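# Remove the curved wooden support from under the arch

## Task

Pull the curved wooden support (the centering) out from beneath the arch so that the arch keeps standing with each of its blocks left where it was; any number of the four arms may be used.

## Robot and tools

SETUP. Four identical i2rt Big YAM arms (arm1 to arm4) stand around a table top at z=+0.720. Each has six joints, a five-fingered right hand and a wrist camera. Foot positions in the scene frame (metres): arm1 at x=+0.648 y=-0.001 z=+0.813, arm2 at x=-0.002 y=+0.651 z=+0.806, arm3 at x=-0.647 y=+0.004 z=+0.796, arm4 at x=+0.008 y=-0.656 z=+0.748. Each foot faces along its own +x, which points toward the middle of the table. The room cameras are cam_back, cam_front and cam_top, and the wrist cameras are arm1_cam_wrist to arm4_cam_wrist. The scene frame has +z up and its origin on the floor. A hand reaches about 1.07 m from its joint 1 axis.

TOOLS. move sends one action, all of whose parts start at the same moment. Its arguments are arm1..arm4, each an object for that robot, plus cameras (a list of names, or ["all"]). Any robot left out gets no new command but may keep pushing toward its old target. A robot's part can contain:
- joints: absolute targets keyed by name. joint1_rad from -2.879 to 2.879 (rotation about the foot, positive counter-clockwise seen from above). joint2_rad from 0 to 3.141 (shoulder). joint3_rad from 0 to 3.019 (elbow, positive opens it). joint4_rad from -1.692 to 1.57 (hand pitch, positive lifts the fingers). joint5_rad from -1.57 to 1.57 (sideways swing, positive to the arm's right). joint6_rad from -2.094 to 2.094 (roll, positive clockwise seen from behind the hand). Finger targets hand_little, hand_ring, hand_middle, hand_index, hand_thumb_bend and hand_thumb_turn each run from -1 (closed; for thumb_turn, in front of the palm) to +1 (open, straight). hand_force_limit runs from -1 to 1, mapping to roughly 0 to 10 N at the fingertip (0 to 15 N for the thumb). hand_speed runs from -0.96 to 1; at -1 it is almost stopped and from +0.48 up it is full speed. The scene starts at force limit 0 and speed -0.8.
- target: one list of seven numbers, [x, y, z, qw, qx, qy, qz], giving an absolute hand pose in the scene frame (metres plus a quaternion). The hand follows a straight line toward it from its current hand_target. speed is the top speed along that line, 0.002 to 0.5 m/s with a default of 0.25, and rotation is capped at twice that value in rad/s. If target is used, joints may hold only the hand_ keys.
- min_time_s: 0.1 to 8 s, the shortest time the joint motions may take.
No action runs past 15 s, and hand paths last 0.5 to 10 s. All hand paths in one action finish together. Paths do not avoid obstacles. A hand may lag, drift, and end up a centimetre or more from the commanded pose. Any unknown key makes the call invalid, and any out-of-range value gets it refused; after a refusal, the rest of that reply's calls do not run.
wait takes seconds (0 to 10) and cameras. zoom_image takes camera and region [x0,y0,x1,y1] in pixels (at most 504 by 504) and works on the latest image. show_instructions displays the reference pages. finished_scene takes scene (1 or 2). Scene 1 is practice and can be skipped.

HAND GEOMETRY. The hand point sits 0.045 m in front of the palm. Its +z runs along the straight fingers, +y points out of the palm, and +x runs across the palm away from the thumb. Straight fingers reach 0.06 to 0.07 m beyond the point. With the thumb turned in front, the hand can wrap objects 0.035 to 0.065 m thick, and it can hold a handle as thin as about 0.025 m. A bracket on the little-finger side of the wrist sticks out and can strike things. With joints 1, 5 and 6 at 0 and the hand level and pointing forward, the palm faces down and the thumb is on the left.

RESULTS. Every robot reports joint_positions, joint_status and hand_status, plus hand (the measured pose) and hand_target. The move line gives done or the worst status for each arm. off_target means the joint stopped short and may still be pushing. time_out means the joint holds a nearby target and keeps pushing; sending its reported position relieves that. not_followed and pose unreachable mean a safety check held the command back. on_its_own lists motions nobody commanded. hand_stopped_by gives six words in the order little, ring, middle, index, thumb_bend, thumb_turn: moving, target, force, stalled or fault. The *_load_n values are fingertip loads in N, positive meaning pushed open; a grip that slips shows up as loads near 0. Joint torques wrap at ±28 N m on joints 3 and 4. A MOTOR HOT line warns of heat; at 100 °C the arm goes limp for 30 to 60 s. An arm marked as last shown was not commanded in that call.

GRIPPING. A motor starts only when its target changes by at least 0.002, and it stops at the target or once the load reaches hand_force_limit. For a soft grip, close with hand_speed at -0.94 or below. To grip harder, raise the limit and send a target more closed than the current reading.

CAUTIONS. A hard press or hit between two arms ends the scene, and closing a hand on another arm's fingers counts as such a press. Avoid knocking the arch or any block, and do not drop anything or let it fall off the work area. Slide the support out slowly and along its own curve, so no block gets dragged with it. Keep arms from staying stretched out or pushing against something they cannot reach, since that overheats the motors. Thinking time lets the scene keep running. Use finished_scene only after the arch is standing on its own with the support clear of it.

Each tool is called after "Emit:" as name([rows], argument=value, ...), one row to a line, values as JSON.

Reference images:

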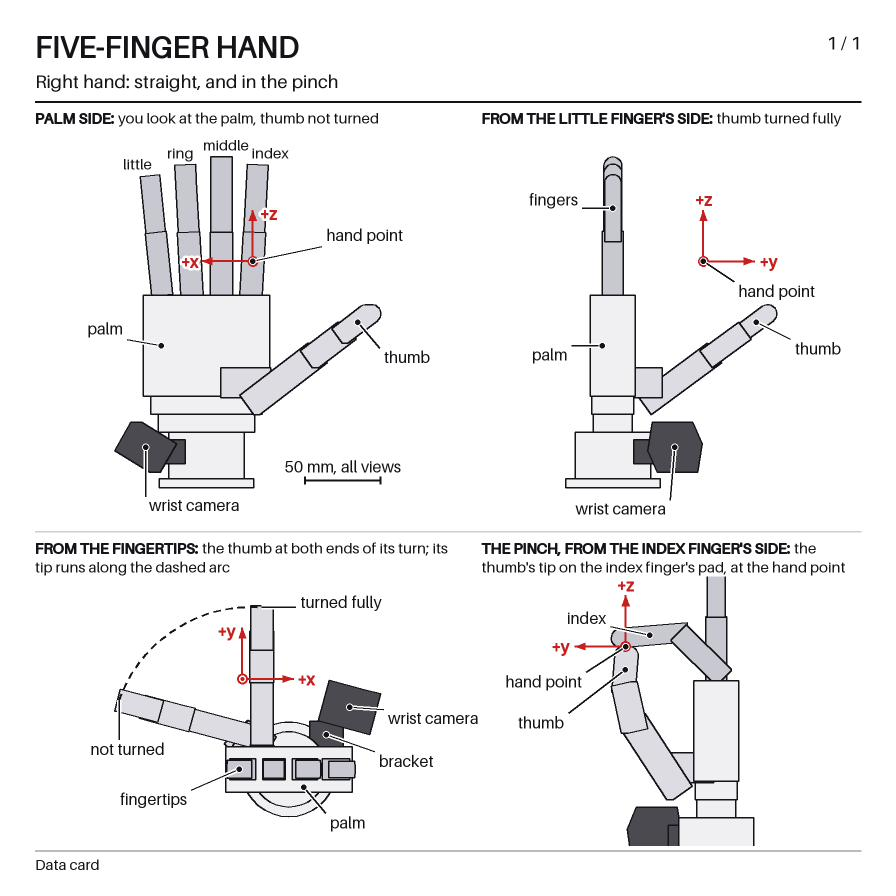

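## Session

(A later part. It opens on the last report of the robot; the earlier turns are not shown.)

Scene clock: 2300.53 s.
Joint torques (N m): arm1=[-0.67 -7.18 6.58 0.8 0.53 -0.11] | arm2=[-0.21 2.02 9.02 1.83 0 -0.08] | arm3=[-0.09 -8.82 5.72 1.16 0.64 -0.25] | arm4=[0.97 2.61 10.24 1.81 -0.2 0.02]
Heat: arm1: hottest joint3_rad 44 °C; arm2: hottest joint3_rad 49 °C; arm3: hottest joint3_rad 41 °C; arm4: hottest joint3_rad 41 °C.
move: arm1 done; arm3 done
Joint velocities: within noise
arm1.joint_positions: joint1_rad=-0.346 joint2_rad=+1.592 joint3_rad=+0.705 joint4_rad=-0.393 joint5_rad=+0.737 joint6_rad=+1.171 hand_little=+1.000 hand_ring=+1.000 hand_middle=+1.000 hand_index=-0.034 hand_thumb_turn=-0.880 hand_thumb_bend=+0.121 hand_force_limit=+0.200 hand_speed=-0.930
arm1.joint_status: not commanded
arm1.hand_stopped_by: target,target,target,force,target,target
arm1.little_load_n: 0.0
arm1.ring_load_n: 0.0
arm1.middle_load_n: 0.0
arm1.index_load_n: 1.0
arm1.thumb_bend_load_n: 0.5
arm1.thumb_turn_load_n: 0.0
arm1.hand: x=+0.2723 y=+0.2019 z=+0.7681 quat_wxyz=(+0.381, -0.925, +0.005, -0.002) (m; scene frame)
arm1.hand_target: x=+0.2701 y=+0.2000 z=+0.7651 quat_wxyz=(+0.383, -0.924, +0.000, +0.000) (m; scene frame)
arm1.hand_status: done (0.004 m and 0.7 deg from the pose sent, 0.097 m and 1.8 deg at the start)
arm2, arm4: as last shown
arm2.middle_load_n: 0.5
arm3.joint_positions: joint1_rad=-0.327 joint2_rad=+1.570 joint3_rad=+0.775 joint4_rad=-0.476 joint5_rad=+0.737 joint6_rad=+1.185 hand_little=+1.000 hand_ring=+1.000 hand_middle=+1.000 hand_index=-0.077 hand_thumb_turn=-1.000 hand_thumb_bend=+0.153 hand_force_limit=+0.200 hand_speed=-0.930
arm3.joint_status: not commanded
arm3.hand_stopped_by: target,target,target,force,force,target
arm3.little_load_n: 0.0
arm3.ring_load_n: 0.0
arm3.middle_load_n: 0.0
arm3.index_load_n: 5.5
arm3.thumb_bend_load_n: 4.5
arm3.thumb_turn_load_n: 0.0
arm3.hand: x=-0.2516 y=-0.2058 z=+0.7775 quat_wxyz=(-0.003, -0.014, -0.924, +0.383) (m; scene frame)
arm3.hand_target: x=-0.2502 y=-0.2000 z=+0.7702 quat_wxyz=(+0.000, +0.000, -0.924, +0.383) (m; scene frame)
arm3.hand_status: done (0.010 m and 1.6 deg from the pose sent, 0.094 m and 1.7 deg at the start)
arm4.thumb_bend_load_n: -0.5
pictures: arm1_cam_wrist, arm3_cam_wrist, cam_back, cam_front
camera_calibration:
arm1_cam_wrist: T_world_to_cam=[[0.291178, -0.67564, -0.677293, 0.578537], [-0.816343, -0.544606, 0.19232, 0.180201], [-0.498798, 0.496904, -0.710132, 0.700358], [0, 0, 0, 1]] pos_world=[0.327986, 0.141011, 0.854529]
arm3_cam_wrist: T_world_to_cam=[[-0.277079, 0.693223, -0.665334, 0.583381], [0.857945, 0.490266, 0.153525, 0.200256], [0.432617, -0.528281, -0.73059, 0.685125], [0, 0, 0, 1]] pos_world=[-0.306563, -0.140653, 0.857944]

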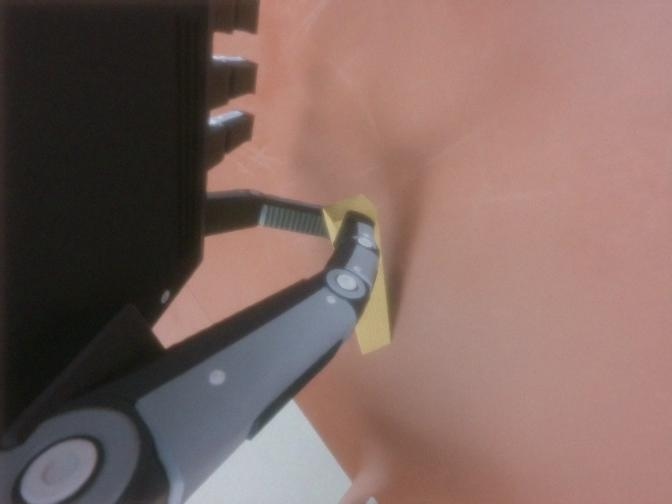

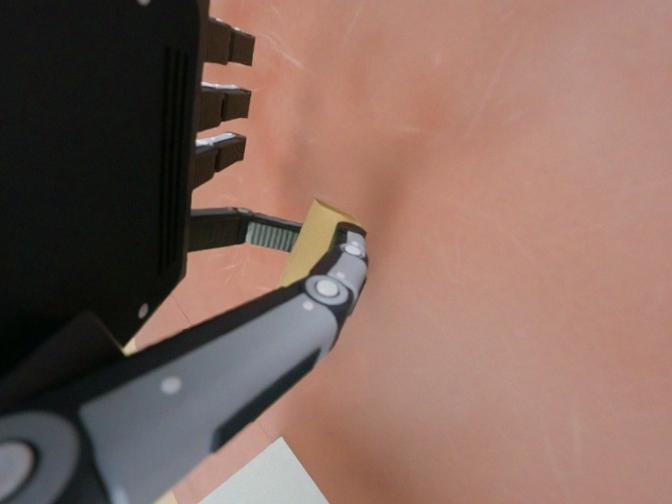

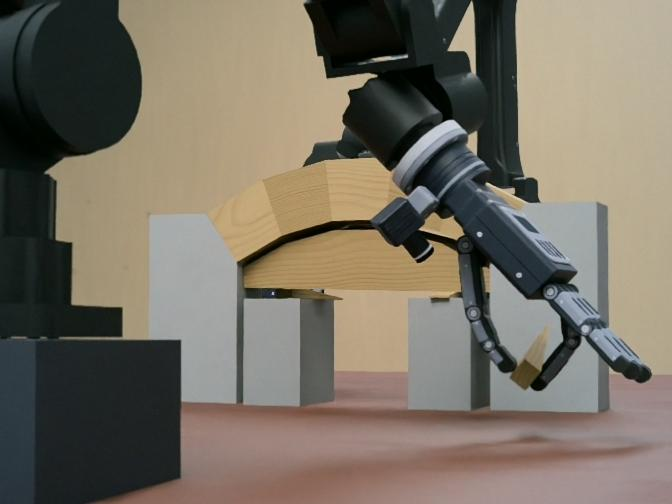

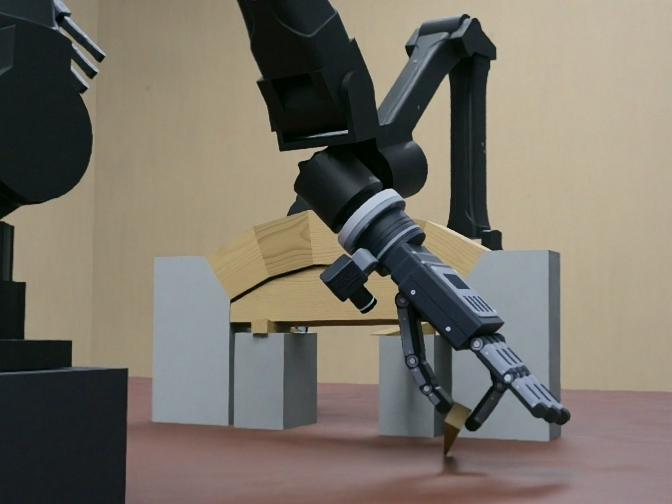

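Emit:
move(arm1={"target": [0.27, 0.20, 0.747, -0.3827, 0.9239, 0.0, 0.0], "speed": 0.04}, arm3={"target": [-0.25, -0.20, 0.745, 0.0, 0.0, 0.9239, -0.3827], "speed": 0.04}, cameras=["cam_front", "cam_back", "arm1_cam_wrist", "arm3_cam_wrist"])

Emit:
zoom_image(camera="cam_front", region=[440, 300, 660, 460])

Emit:
zoom_image(camera="cam_back", region=[380, 340, 600, 500])

Scene clock: 2310.80 s.
Joint torques (N m): arm1=[-0.62 -7.3 5.98 0.77 0.54 -0.11] | arm2=[-0.26 1.96 8.98 1.81 -0.01 -0.08] | arm3=[-0.03 -9.11 5.16 1.17 0.64 -0.25] | arm4=[1.2 2.78 10.07 1.58 -0.13 0.02]
Heat: arm1: hottest joint3_rad 43 °C; arm2: hottest joint3_rad 49 °C; arm3: hottest joint3_rad 40 °C; arm4: hottest joint3_rad 41 °C.
move: arm1 done; arm3 off_target
Joint velocities: within noise
arm1.joint_positions: joint1_rad=-0.346 joint2_rad=+1.640 joint3_rad=+0.697 joint4_rad=-0.334 joint5_rad=+0.737 joint6_rad=+1.171 hand_little=+1.000 hand_ring=+1.000 hand_middle=+1.000 hand_index=-0.034 hand_thumb_turn=-0.880 hand_thumb_bend=+0.121 hand_force_limit=+0.200 hand_speed=-0.930
arm1.joint_status: not commanded
arm1.hand_stopped_by: target,target,target,force,target,target
arm1.little_load_n: 0.0
arm1.ring_load_n: 0.0
arm1.middle_load_n: 0.0
arm1.index_load_n: 1.0
arm1.thumb_bend_load_n: 0.5
arm1.thumb_turn_load_n: 0.0
arm1.hand: x=+0.2710 y=+0.2024 z=+0.7512 quat_wxyz=(+0.381, -0.924, +0.005, -0.001) (m; scene frame)
arm1.hand_target: x=+0.2701 y=+0.2000 z=+0.7471 quat_wxyz=(+0.383, -0.924, +0.000, +0.000) (m; scene frame)
arm1.hand_status: done (0.005 m and 0.6 deg from the pose sent, 0.021 m and 0.6 deg at the start)
arm2, arm4: as last shown
arm2.middle_load_n: 0.0
arm3.joint_positions: joint1_rad=-0.327 joint2_rad=+1.630 joint3_rad=+0.759 joint4_rad=-0.398 joint5_rad=+0.737 joint6_rad=+1.185 hand_little=+1.000 hand_ring=+1.000 hand_middle=+1.000 hand_index=-0.077 hand_thumb_turn=-1.000 hand_thumb_bend=+0.153 hand_force_limit=+0.200 hand_speed=-0.930
arm3.joint_status: not commanded
arm3.hand_stopped_by: target,target,target,force,force,target
arm3.little_load_n: 0.0
arm3.ring_load_n: 0.0
arm3.middle_load_n: 0.0
arm3.index_load_n: 5.5
arm3.thumb_bend_load_n: 5.0
arm3.thumb_turn_load_n: 0.0
arm3.hand: x=-0.2503 y=-0.2063 z=+0.7535 quat_wxyz=(-0.004, -0.014, -0.923, +0.383) (m; scene frame)
arm3.hand_target: x=-0.2502 y=-0.2001 z=+0.7453 quat_wxyz=(+0.000, +0.000, -0.924, +0.383) (m; scene frame)
arm3.hand_status: off_target (0.011 m and 1.7 deg from the pose sent, 0.033 m and 1.6 deg at the start)
arm4.index_load_n: -0.5
arm4.thumb_bend_load_n: 0.0
pictures: arm1_cam_wrist, arm3_cam_wrist, cam_back, cam_front
camera_calibration:
arm1_cam_wrist: T_world_to_cam=[[0.289223, -0.675035, -0.678733, 0.569299], [-0.815752, -0.544813, 0.194235, 0.181048], [-0.500898, 0.4975, -0.708233, 0.686484], [0, 0, 0, 1]] pos_world=[0.326894, 0.141408, 0.837427]
arm3_cam_wrist: T_world_to_cam=[[-0.275624, 0.692779, -0.6664, 0.569065], [0.857608, 0.490369, 0.155072, 0.201862], [0.434213, -0.528768, -0.72929, 0.66602], [0, 0, 0, 1]] pos_world=[-0.305465, -0.141053, 0.833644]

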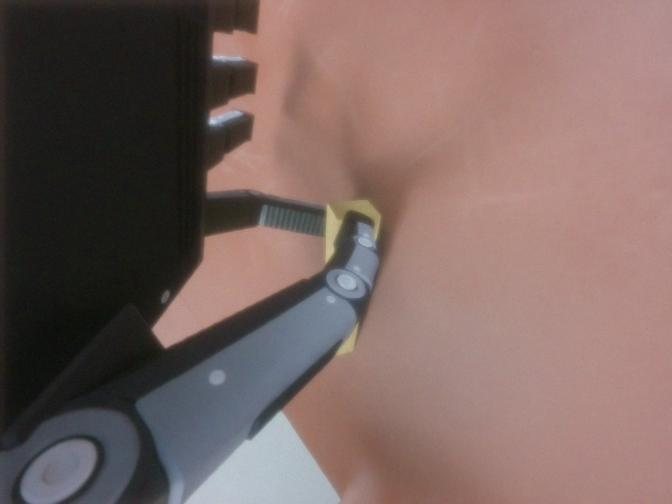

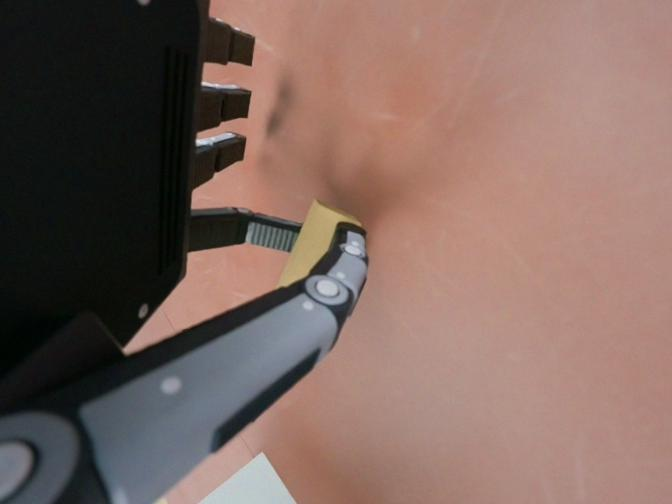

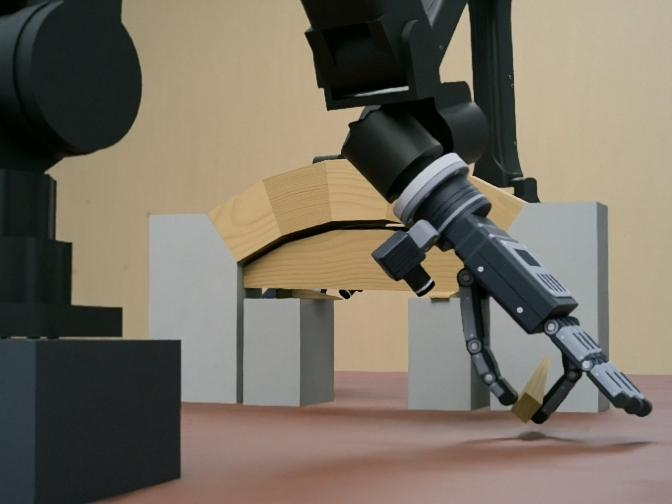

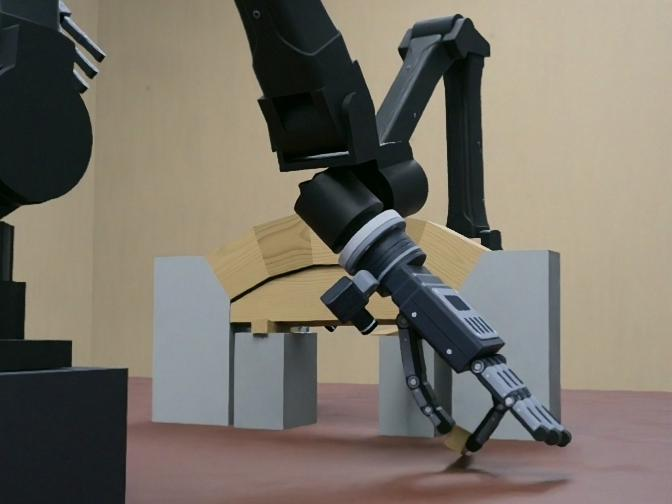

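Scaled by 2.291.

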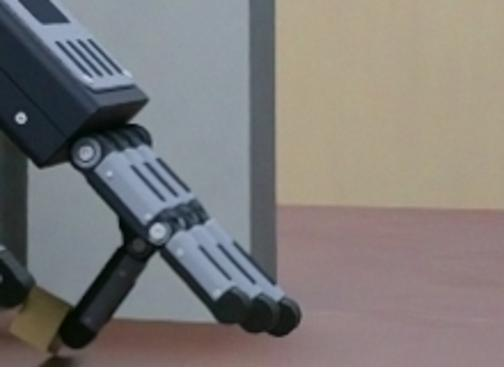

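Scaled by 2.291.

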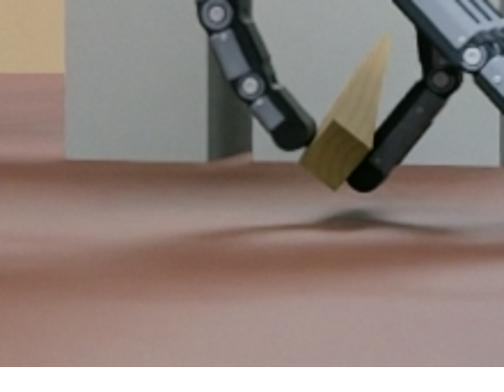

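Emit:
move(arm1={"joints": {"hand_index": 0.45, "hand_thumb_bend": 0.3, "hand_speed": -0.9}}, arm3={"target": [-0.25, -0.20, 0.735, 0.0, 0.0, 0.9239, -0.3827], "speed": 0.04}, cameras=["cam_front", "cam_back", "arm1_cam_wrist", "arm3_cam_wrist"])

Emit:
zoom_image(camera="cam_front", region=[400, 340, 620, 500])

Emit:
zoom_image(camera="cam_back", region=[440, 300, 660, 460])

Scene clock: 2335.43 s.
Joint torques (N m): arm1=[-0.62 -7.36 6.01 0.81 0.54 -0.11] | arm2=[-0.09 1.96 8.99 1.84 0 -0.08] | arm3=[-0.09 -9 4.93 1.24 0.57 -0.24] | arm4=[0.91 2.84 10.09 1.69 -0.11 0.02]
Heat: arm1: hottest joint3_rad 42 °C; arm2: hottest joint3_rad 49 °C; arm3: hottest joint3_rad 39 °C; arm4: hottest joint3_rad 42 °C.
move: arm1 done; arm3 off_target
Joint velocities: within noise
arm1.joint_positions: joint1_rad=-0.346 joint2_rad=+1.640 joint3_rad=+0.697 joint4_rad=-0.334 joint5_rad=+0.737 joint6_rad=+1.171 hand_little=+1.000 hand_ring=+1.000 hand_middle=+1.000 hand_index=+0.450 hand_thumb_turn=-0.880 hand_thumb_bend=+0.300 hand_force_limit=+0.200 hand_speed=-0.900
arm1.joint_status: all done
arm1.hand_stopped_by: target,target,target,target,target,target
arm1.little_load_n: 0.0
arm1.ring_load_n: 0.0
arm1.middle_load_n: 0.0
arm1.index_load_n: 0.0
arm1.thumb_bend_load_n: 0.0
arm1.thumb_turn_load_n: 0.0
arm1.hand: x=+0.2710 y=+0.2024 z=+0.7512 quat_wxyz=(+0.381, -0.924, +0.005, -0.001) (m; scene frame)
arm1.hand_target: x=+0.2701 y=+0.2000 z=+0.7471 quat_wxyz=(+0.383, -0.924, +0.000, +0.000) (m; scene frame)
arm1.hand_status: not commanded
arm2, arm4: as last shown
arm2.index_load_n: -0.5
arm3.joint_positions: joint1_rad=-0.326 joint2_rad=+1.654 joint3_rad=+0.754 joint4_rad=-0.369 joint5_rad=+0.739 joint6_rad=+1.185 hand_little=+1.000 hand_ring=+1.000 hand_middle=+1.000 hand_index=-0.077 hand_thumb_turn=-1.000 hand_thumb_bend=+0.153 hand_force_limit=+0.200 hand_speed=-0.930
arm3.joint_status: not commanded
arm3.hand_stopped_by: target,target,target,force,force,target
arm3.little_load_n: 0.0
arm3.ring_load_n: 0.0
arm3.middle_load_n: 0.0
arm3.index_load_n: 4.5
arm3.thumb_bend_load_n: 5.0
arm3.thumb_turn_load_n: 0.0
arm3.hand: x=-0.2502 y=-0.2065 z=+0.7444 quat_wxyz=(-0.004, -0.014, -0.923, +0.384) (m; scene frame)
arm3.hand_target: x=-0.2503 y=-0.2000 z=+0.7352 quat_wxyz=(+0.000, +0.000, -0.924, +0.383) (m; scene frame)
arm3.hand_status: off_target (0.011 m and 1.7 deg from the pose sent, 0.019 m and 1.7 deg at the start)
arm4.little_load_n: 0.5
arm4.index_load_n: 0.0
pictures: arm1_cam_wrist, arm3_cam_wrist, cam_back, cam_front
camera_calibration:
arm1_cam_wrist: T_world_to_cam=[[0.289223, -0.675035, -0.678733, 0.569299], [-0.815752, -0.544813, 0.194235, 0.181048], [-0.500898, 0.4975, -0.708233, 0.686484], [0, 0, 0, 1]] pos_world=[0.326894, 0.141408, 0.837427]
arm3_cam_wrist: T_world_to_cam=[[-0.276142, 0.691526, -0.667486, 0.563519], [0.857591, 0.490825, 0.153714, 0.204382], [0.433916, -0.529983, -0.728584, 0.658423], [0, 0, 0, 1]] pos_world=[-0.305365, -0.141051, 0.824441]

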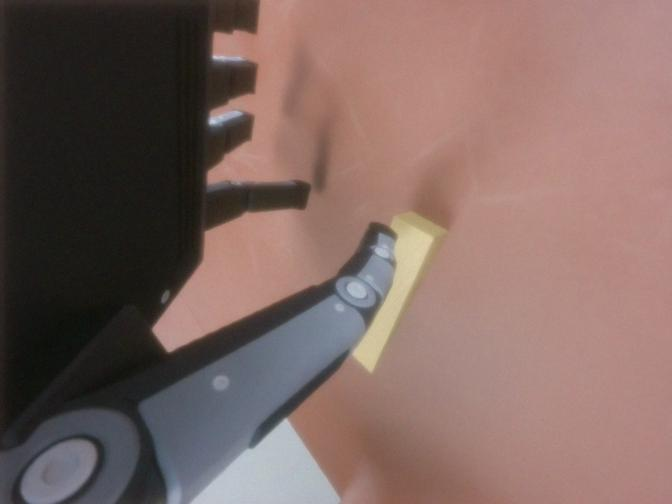

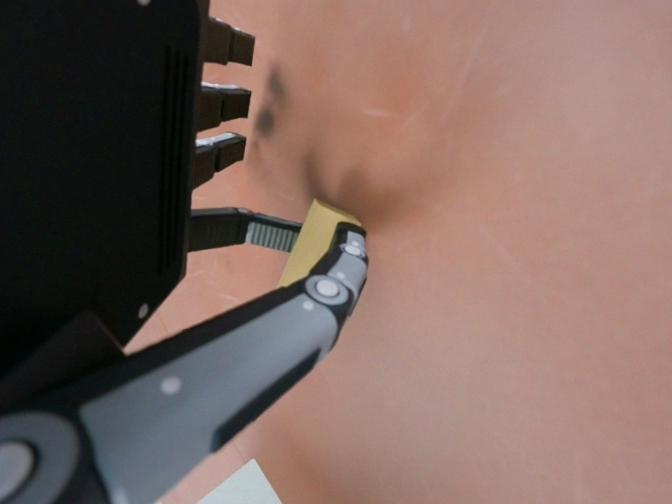

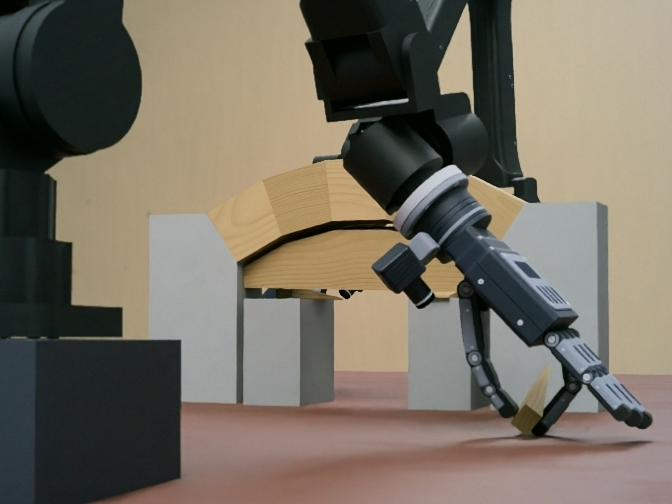

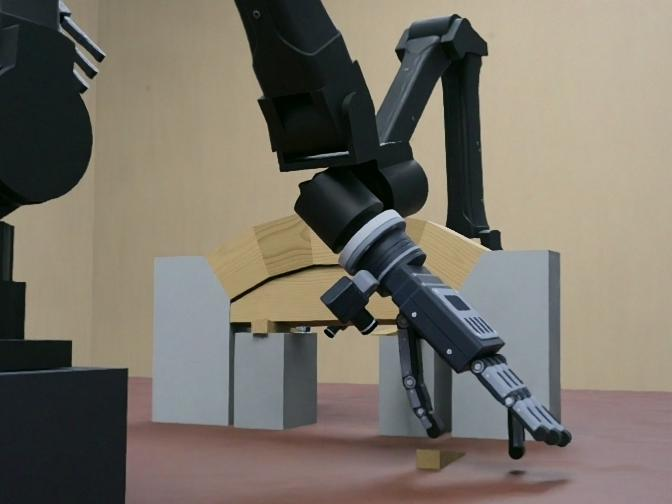

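Scaled by 2.291.

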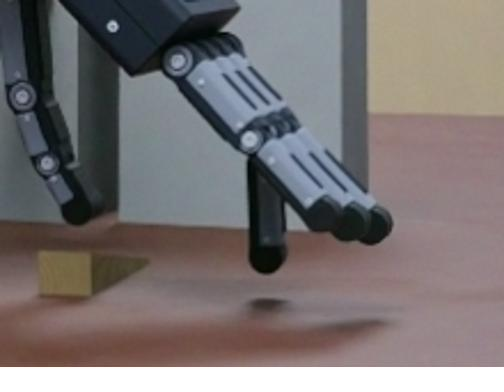

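Scaled by 2.291.

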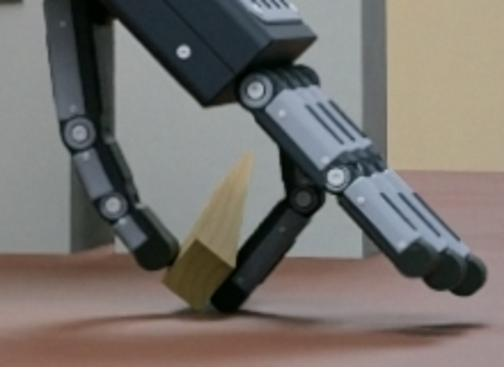

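Emit:
move(arm1={"target": [0.29, 0.10, 0.90, -0.3827, 0.9239, 0.0, 0.0], "speed": 0.15, "joints": {"hand_index": 1.0, "hand_thumb_bend": 1.0, "hand_speed": -0.4}}, arm3={"joints": {"hand_index": 0.45, "hand_thumb_bend": 0.3, "hand_speed": -0.9}}, cameras=["cam_front", "cam_back", "cam_top"])

Emit:
zoom_image(camera="cam_front", region=[200, 200, 480, 360])

Emit:
zoom_image(camera="cam_back", region=[200, 200, 480, 360])

Emit:
zoom_image(camera="cam_top", region=[200, 280, 500, 450])

Scene clock: 2344.87 s.
Joint torques (N m): arm1=[-0.62 -5.89 13.59 -0.66 0.61 0.04] | arm2=[-0.26 2.08 8.99 1.78 0 -0.08] | arm3=[-1.08 -8.47 5.03 0.68 0.3 -0.23] | arm4=[0.67 2.49 10.1 1.85 -0.18 0.08]
Heat: arm1: hottest joint3_rad 42 °C; arm2: hottest joint3_rad 49 °C; arm3: hottest joint3_rad 38 °C; arm4: hottest joint3_rad 42 °C.
move: arm1 off_target; arm3 done
Joint velocities: within noise
arm1.joint_positions: joint1_rad=-0.065 joint2_rad=+1.282 joint3_rad=+0.768 joint4_rad=-1.076 joint5_rad=+0.783 joint6_rad=+1.540 hand_little=+1.000 hand_ring=+1.000 hand_middle=+1.000 hand_index=+1.000 hand_thumb_turn=-0.880 hand_thumb_bend=+1.000 hand_force_limit=+0.200 hand_speed=-0.400
arm1.joint_status: all done
arm1.hand_stopped_by: target,target,target,target,target,target
arm1.little_load_n: 0.0
arm1.ring_load_n: 0.0
arm1.middle_load_n: 0.0
arm1.index_load_n: 0.0
arm1.thumb_bend_load_n: 0.0
arm1.thumb_turn_load_n: 0.0
arm1.hand: x=+0.3132 y=+0.1011 z=+0.8778 quat_wxyz=(+0.381, -0.924, -0.010, -0.025) (m; scene frame)
arm1.hand_target: x=+0.2909 y=+0.0999 z=+0.9001 quat_wxyz=(+0.382, -0.924, +0.000, +0.000) (m; scene frame)
arm1.hand_status: off_target (0.032 m and 3.1 deg from the pose sent, 0.182 m and 0.6 deg at the start)
arm2.joint_positions: joint1_rad=-0.011 joint2_rad=+0.646 joint3_rad=+1.374 joint4_rad=-1.418 joint5_rad=+0.091 joint6_rad=-0.991 hand_little=+1.000 hand_ring=+1.000 hand_middle=+1.000 hand_index=+1.000 hand_thumb_turn=+1.000 hand_thumb_bend=+1.000 hand_force_limit=+0.000 hand_speed=-0.800
arm2.joint_status: not commanded
arm2.hand_stopped_by: target,target,target,target,target,target
arm2.little_load_n: 0.0
arm2.ring_load_n: 0.0
arm2.middle_load_n: 0.0
arm2.index_load_n: 0.0
arm2.thumb_bend_load_n: 0.0
arm2.thumb_turn_load_n: 0.0
arm2.hand: x=-0.0608 y=+0.4410 z=+1.2592 quat_wxyz=(+0.243, +0.401, -0.810, +0.352) (m; scene frame)
arm2.hand_target: x=-0.0608 y=+0.4412 z=+1.2694 quat_wxyz=(+0.248, +0.398, -0.806, +0.362) (m; scene frame)
arm2.hand_status: not commanded
arm3.joint_positions: joint1_rad=-0.314 joint2_rad=+1.647 joint3_rad=+0.754 joint4_rad=-0.354 joint5_rad=+0.747 joint6_rad=+1.184 hand_little=+1.000 hand_ring=+1.000 hand_middle=+1.000 hand_index=+0.449 hand_thumb_turn=-1.000 hand_thumb_bend=+0.300 hand_force_limit=+0.200 hand_speed=-0.900
arm3.joint_status: all done
arm3.hand_stopped_by: target,target,target,target,target,target
arm3.little_load_n: 0.0
arm3.ring_load_n: 0.0
arm3.middle_load_n: 0.0
arm3.index_load_n: -1.5
arm3.thumb_bend_load_n: 0.0
arm3.thumb_turn_load_n: 0.0
arm3.hand: x=-0.2435 y=-0.2043 z=+0.7490 quat_wxyz=(-0.015, -0.012, -0.921, +0.390) (m; scene frame)
arm3.hand_target: x=-0.2504 y=-0.2000 z=+0.7352 quat_wxyz=(+0.000, +0.000, -0.924, +0.383) (m; scene frame)
arm3.hand_status: not commanded
arm4.joint_positions: joint1_rad=+0.111 joint2_rad=+0.644 joint3_rad=+1.326 joint4_rad=-1.552 joint5_rad=-0.099 joint6_rad=-1.379 hand_little=+1.000 hand_ring=+1.000 hand_middle=+1.000 hand_index=+1.000 hand_thumb_turn=+1.000 hand_thumb_bend=+1.000 hand_force_limit=+0.000 hand_speed=-0.800
arm4.joint_status: not commanded
arm4.hand_stopped_by: target,target,target,target,target,target
arm4.little_load_n: 0.0
arm4.ring_load_n: 0.0
arm4.middle_load_n: 0.0
arm4.index_load_n: 0.0
arm4.thumb_bend_load_n: 0.0
arm4.thumb_turn_load_n: 0.0
arm4.hand: x=+0.0120 y=-0.4479 z=+1.1632 quat_wxyz=(-0.303, +0.666, +0.663, +0.155) (m; scene frame)
arm4.hand_target: x=+0.0119 y=-0.4466 z=+1.1755 quat_wxyz=(-0.315, +0.662, +0.660, +0.163) (m; scene frame)
arm4.hand_status: not commanded
pictures: cam_back, cam_front, cam_top

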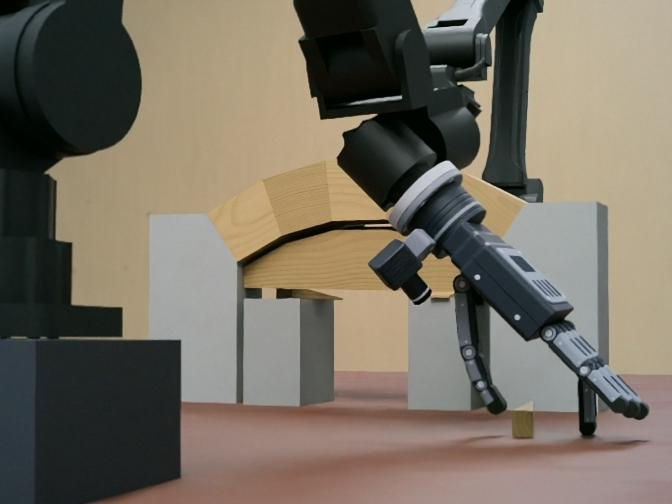

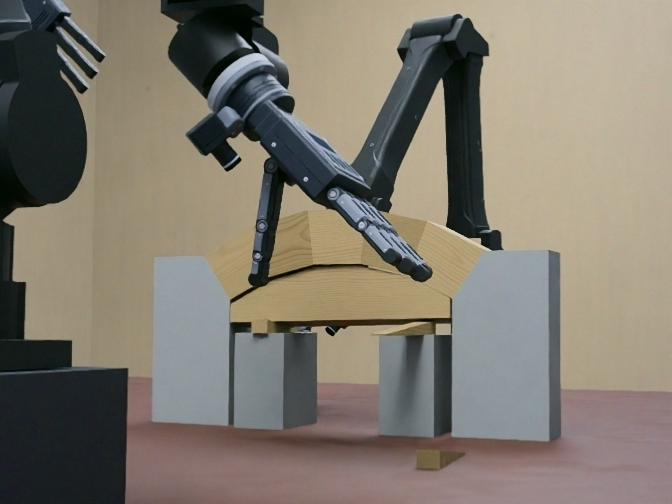

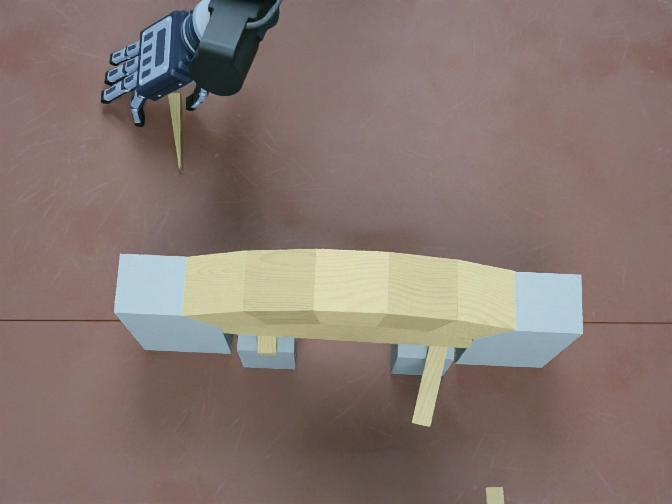

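Scaled by 1.800.

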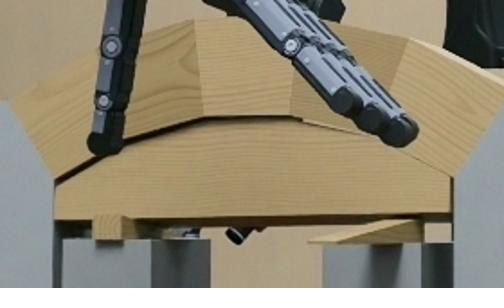

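Scaled by 1.800.

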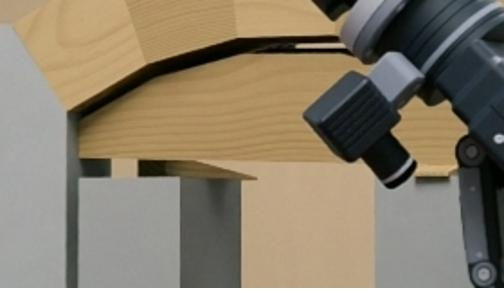

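Scaled by 1.680.

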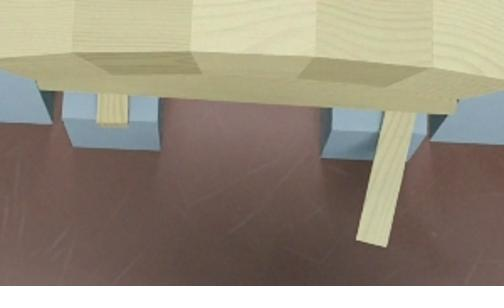

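Emit:
move(arm3={"target": [-0.28, -0.12, 0.90, 0.0, 0.0, 0.9239, -0.3827], "speed": 0.15, "joints": {"hand_index": 1.0, "hand_thumb_bend": 1.0, "hand_speed": -0.4}}, cameras=["arm1_cam_wrist", "cam_back", "arm3_cam_wrist"])

Emit:
zoom_image(camera="cam_back", region=[220, 200, 500, 360])

Scene clock: 2364.73 s.
Joint torques (N m): arm1=[-0.67 -5.89 13.59 -0.65 0.61 0.03] | arm2=[-0.21 2.08 8.99 1.81 -0.01 -0.08] | arm3=[-0.09 -8.06 10.71 -0.01 0.68 0.03] | arm4=[0.73 2.73 9.87 1.94 -0.12 0.05]
Heat: arm1: hottest joint3_rad 44 °C; arm2: hottest joint3_rad 49 °C; arm3: hottest joint3_rad 38 °C; arm4: hottest joint3_rad 42 °C.
move: arm3 off_target
Joint velocities: within noise
arm1, arm2, arm4: as last shown
arm1.middle_load_n: -0.5
arm1.hand_target: x=+0.2910 y=+0.0999 z=+0.9001 quat_wxyz=(+0.382, -0.924, +0.000, +0.000) (m; scene frame)
arm3.joint_positions: joint1_rad=-0.123 joint2_rad=+1.274 joint3_rad=+0.821 joint4_rad=-1.057 joint5_rad=+0.777 joint6_rad=+1.432 hand_little=+1.000 hand_ring=+1.000 hand_middle=+1.000 hand_index=+1.000 hand_thumb_turn=-1.000 hand_thumb_bend=+1.000 hand_force_limit=+0.200 hand_speed=-0.400
arm3.joint_status: all done
arm3.hand_stopped_by: target,target,target,target,target,target
arm3.little_load_n: 0.0
arm3.ring_load_n: 0.0
arm3.middle_load_n: 0.0
arm3.index_load_n: 0.0
arm3.thumb_bend_load_n: 0.0
arm3.thumb_turn_load_n: 0.0
arm3.hand: x=-0.2991 y=-0.1226 z=+0.8813 quat_wxyz=(+0.024, +0.009, -0.925, +0.380) (m; scene frame)
arm3.hand_target: x=-0.2806 y=-0.1199 z=+0.9002 quat_wxyz=(+0.000, +0.000, -0.924, +0.382) (m; scene frame)
arm3.hand_status: off_target (0.027 m and 2.9 deg from the pose sent, 0.177 m and 2.4 deg at the start)
pictures: arm1_cam_wrist, arm3_cam_wrist, cam_back
camera_calibration:
arm1_cam_wrist: T_world_to_cam=[[0.334157, -0.673071, -0.659783, 0.543649], [-0.820062, -0.552678, 0.148476, 0.178085], [-0.464582, 0.491449, -0.736642, 0.861774], [0, 0, 0, 1]] pos_world=[0.364741, 0.0408203, 0.967068]
arm3_cam_wrist: T_world_to_cam=[[-0.335025, 0.692128, -0.639309, 0.541124], [0.856445, 0.506543, 0.0995806, 0.233414], [0.392761, -0.514171, -0.762474, 0.843326], [0, 0, 0, 1]] pos_world=[-0.349841, -0.0591479, 0.965717]

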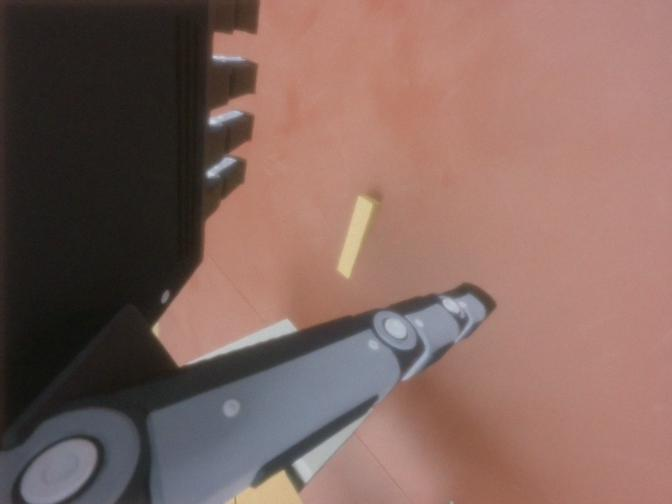

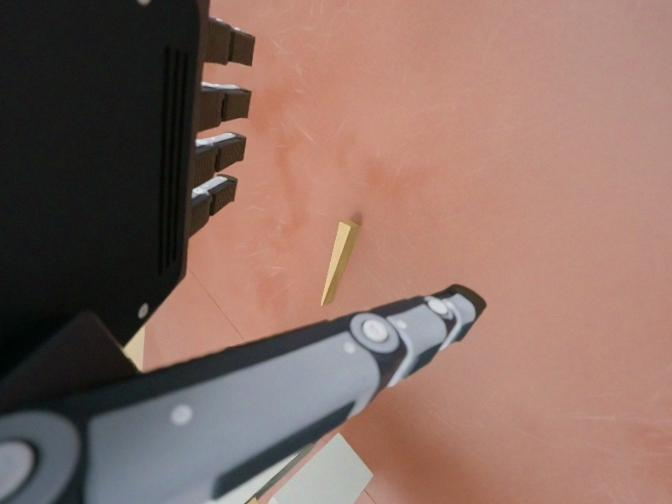

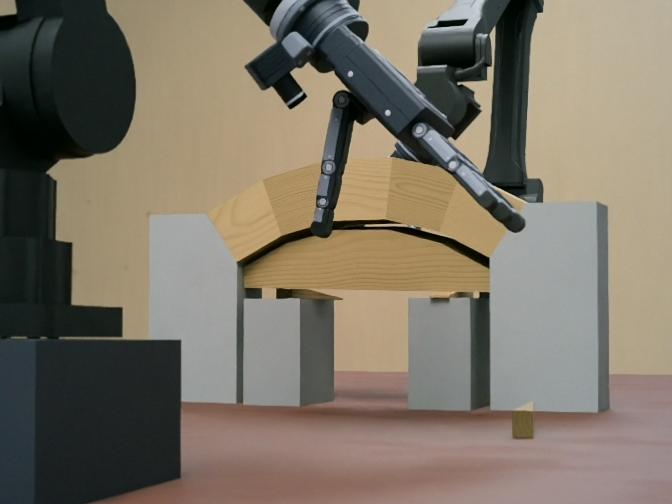

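Scaled by 1.800.

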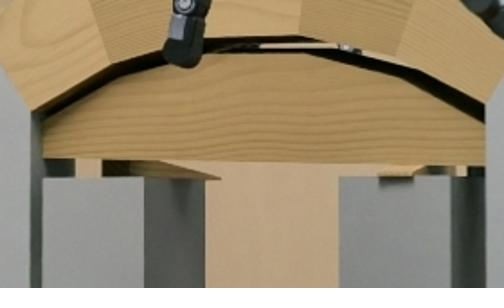

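Emit:
move(arm1={"joints": {"joint1_rad": 0.05, "joint4_rad": -0.2, "joint5_rad": 0.0, "joint6_rad": 0.0, "hand_thumb_turn": -1.0, "hand_thumb_bend": -0.7, "hand_speed": -0.4}, "min_time_s": 3}, cameras=["arm1_cam_wrist", "cam_front", "cam_top"])

Scene clock: 2679.00 s.
Joint torques (N m): arm1=[-0.62 -7.3 15.05 1.7 -0.23 -0.11] | arm2=[-0.32 1.96 9.01 1.81 -0.01 -0.08] | arm3=[-0.09 -8.06 10.73 0.01 0.68 0.02] | arm4=[0.5 2.55 9.84 1.7 -0.11 0.04]
Heat: arm1: hottest joint3_rad 54 °C; arm2: hottest joint3_rad 49 °C; arm3: hottest joint3_rad 47 °C; arm4: hottest joint3_rad 42 °C.
move: arm1 done
Joint velocities: within noise
arm1.joint_positions: joint1_rad=+0.043 joint2_rad=+1.282 joint3_rad=+0.768 joint4_rad=-0.223 joint5_rad=+0.002 joint6_rad=+0.008 hand_little=+1.000 hand_ring=+1.000 hand_middle=+1.000 hand_index=+1.000 hand_thumb_turn=-1.000 hand_thumb_bend=-0.700 hand_force_limit=+0.200 hand_speed=-0.400
arm1.joint_status: all done
arm1.hand_stopped_by: target,target,target,target,target,target
arm1.little_load_n: 0.0
arm1.ring_load_n: 0.0
arm1.middle_load_n: 0.0
arm1.index_load_n: 0.0
arm1.thumb_bend_load_n: 0.0
arm1.thumb_turn_load_n: 0.0
arm1.hand: x=+0.1806 y=-0.0714 z=+0.9065 quat_wxyz=(+0.268, -0.623, -0.673, +0.295) (m; scene frame)
arm1.hand_target: x=+0.1543 y=-0.0766 z=+0.9410 quat_wxyz=(+0.294, -0.606, -0.664, +0.324) (m; scene frame)
arm1.hand_status: not commanded
arm2, arm3, arm4: as last shown
arm3.ring_load_n: -0.5
arm3.hand: x=-0.2991 y=-0.1226 z=+0.8813 quat_wxyz=(+0.024, +0.008, -0.925, +0.380) (m; scene frame)
arm4.thumb_turn_load_n: -0.5
pictures: arm1_cam_wrist, cam_front, cam_top
camera_calibration:
arm1_cam_wrist: T_world_to_cam=[[0.620927, 0.344124, -0.704293, 0.551953], [0.622969, -0.761977, 0.17692, -0.3316], [-0.475773, -0.548607, -0.687511, 0.789376], [0, 0, 0, 1]] pos_world=[0.239418, -0.00955489, 0.990107]

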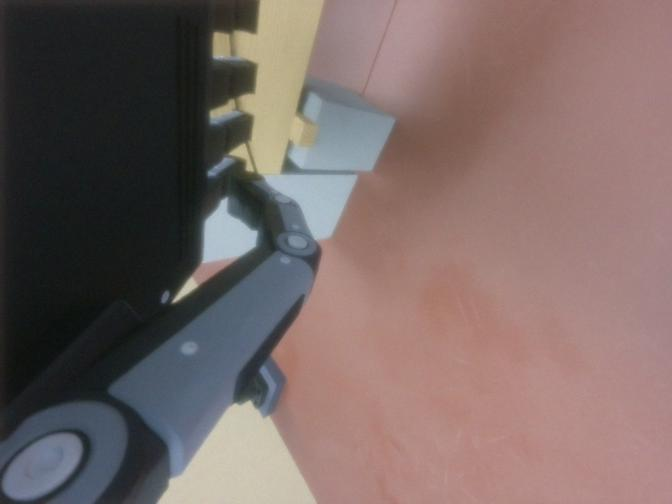

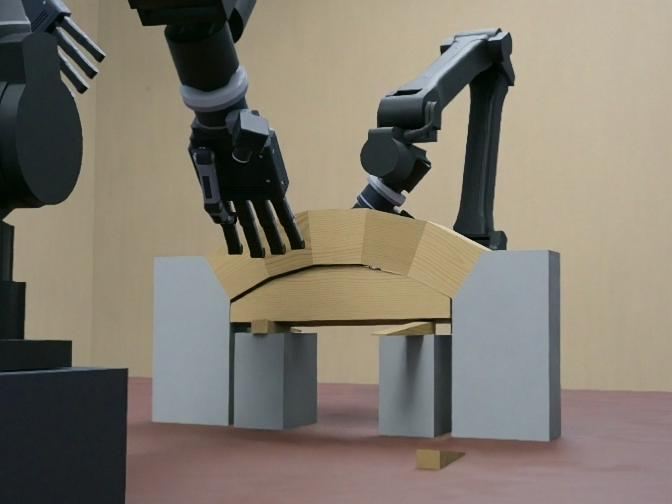

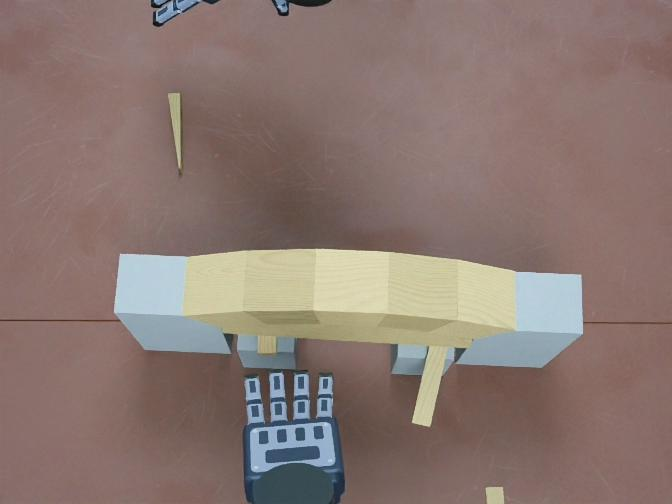

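Emit:
move(arm1={"target": [0.14, -0.027, 0.755, 0.5091, -0.5091, -0.4908, 0.4908], "speed": 0.12}, cameras=["arm1_cam_wrist", "cam_front", "cam_top", "cam_back"])

Scene clock: 2691.23 s.
Joint torques (N m): arm1=[-1.61 -8.29 2.44 2.07 -0.08 -0.12] | arm2=[-0.26 1.9 8.99 1.84 0 -0.08] | arm3=[-0.09 -8.06 10.73 0.01 0.68 0.02] | arm4=[1.85 2.14 10.18 1.8 -0.11 0.07]
Heat: arm1: hottest joint3_rad 54 °C; arm2: hottest joint3_rad 49 °C; arm3: hottest joint3_rad 47 °C; arm4: hottest joint3_rad 42 °C.
move: arm1 off_target
Joint velocities: within noise
arm1.joint_positions: joint1_rad=-0.027 joint2_rad=+2.111 joint3_rad=+0.457 joint4_rad=+1.533 joint5_rad=+0.042 joint6_rad=+0.003 hand_little=+1.000 hand_ring=+1.000 hand_middle=+1.000 hand_index=+1.000 hand_thumb_turn=-1.000 hand_thumb_bend=-0.700 hand_force_limit=+0.200 hand_speed=-0.400
arm1.joint_status: not commanded
arm1.hand_stopped_by: target,target,target,target,target,target
arm1.little_load_n: 0.0
arm1.ring_load_n: 0.0
arm1.middle_load_n: 0.0
arm1.index_load_n: 0.0
arm1.thumb_bend_load_n: 0.0
arm1.thumb_turn_load_n: 0.0
arm1.hand: x=+0.1461 y=-0.0311 z=+0.7523 quat_wxyz=(+0.471, -0.540, -0.526, +0.458) (m; scene frame)
arm1.hand_target: x=+0.1397 y=-0.0270 z=+0.7556 quat_wxyz=(+0.481, -0.534, -0.520, +0.462) (m; scene frame)
arm1.hand_status: off_target (0.008 m and 7.9 deg from the pose sent, 0.163 m and 43.5 deg at the start; a joint's target at an end of its range on 25 of 102 steps)
arm2, arm3, arm4: as last shown
arm3.ring_load_n: 0.0
arm4.thumb_turn_load_n: 0.0
pictures: arm1_cam_wrist, cam_back, cam_front, cam_top
camera_calibration:
arm1_cam_wrist: T_world_to_cam=[[0.131148, 0.296011, -0.946138, 0.702884], [0.535804, -0.824145, -0.183574, 0.029828], [-0.834095, -0.482869, -0.266688, 0.426859], [0, 0, 0, 1]] pos_world=[0.247878, 0.0226386, 0.784339]

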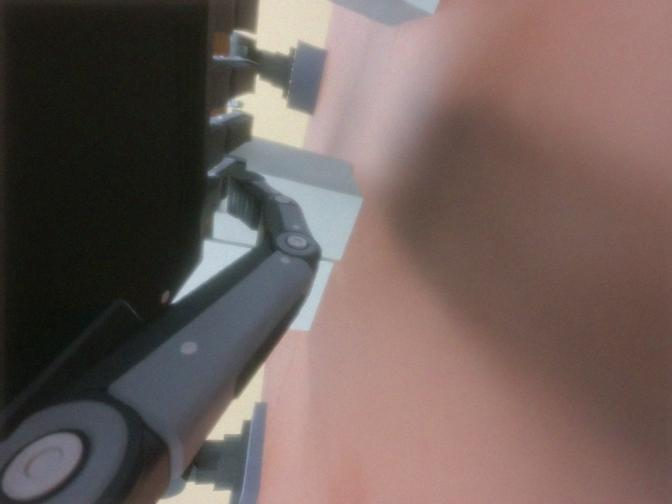

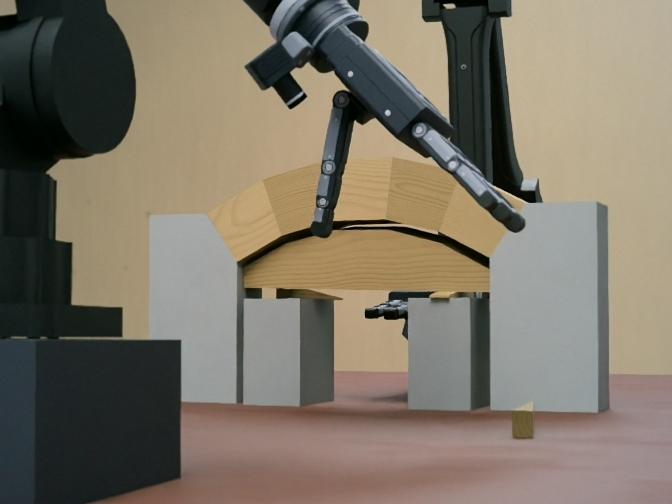

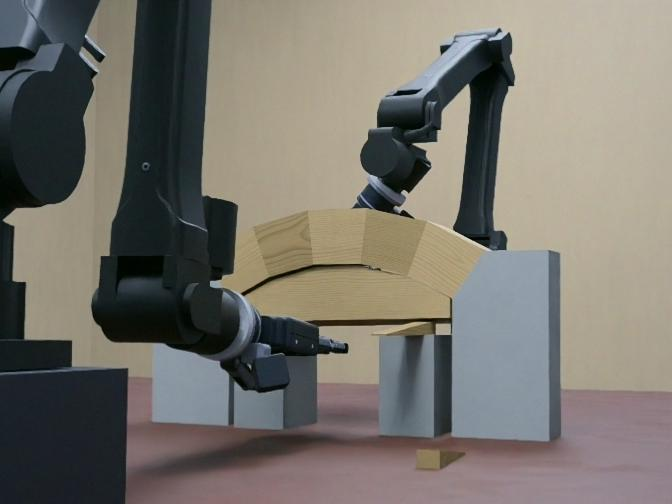

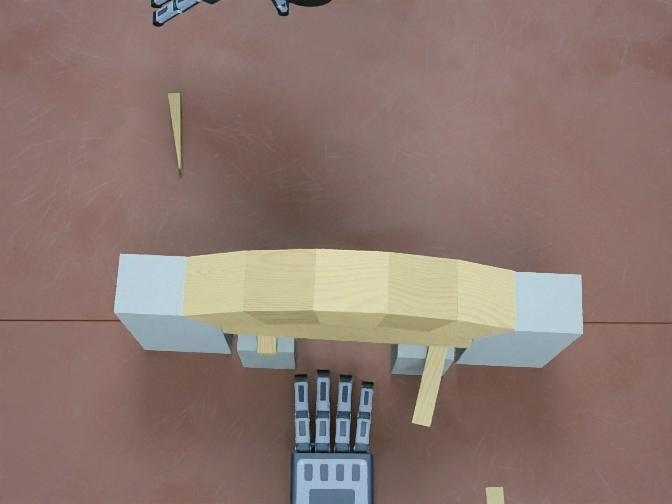

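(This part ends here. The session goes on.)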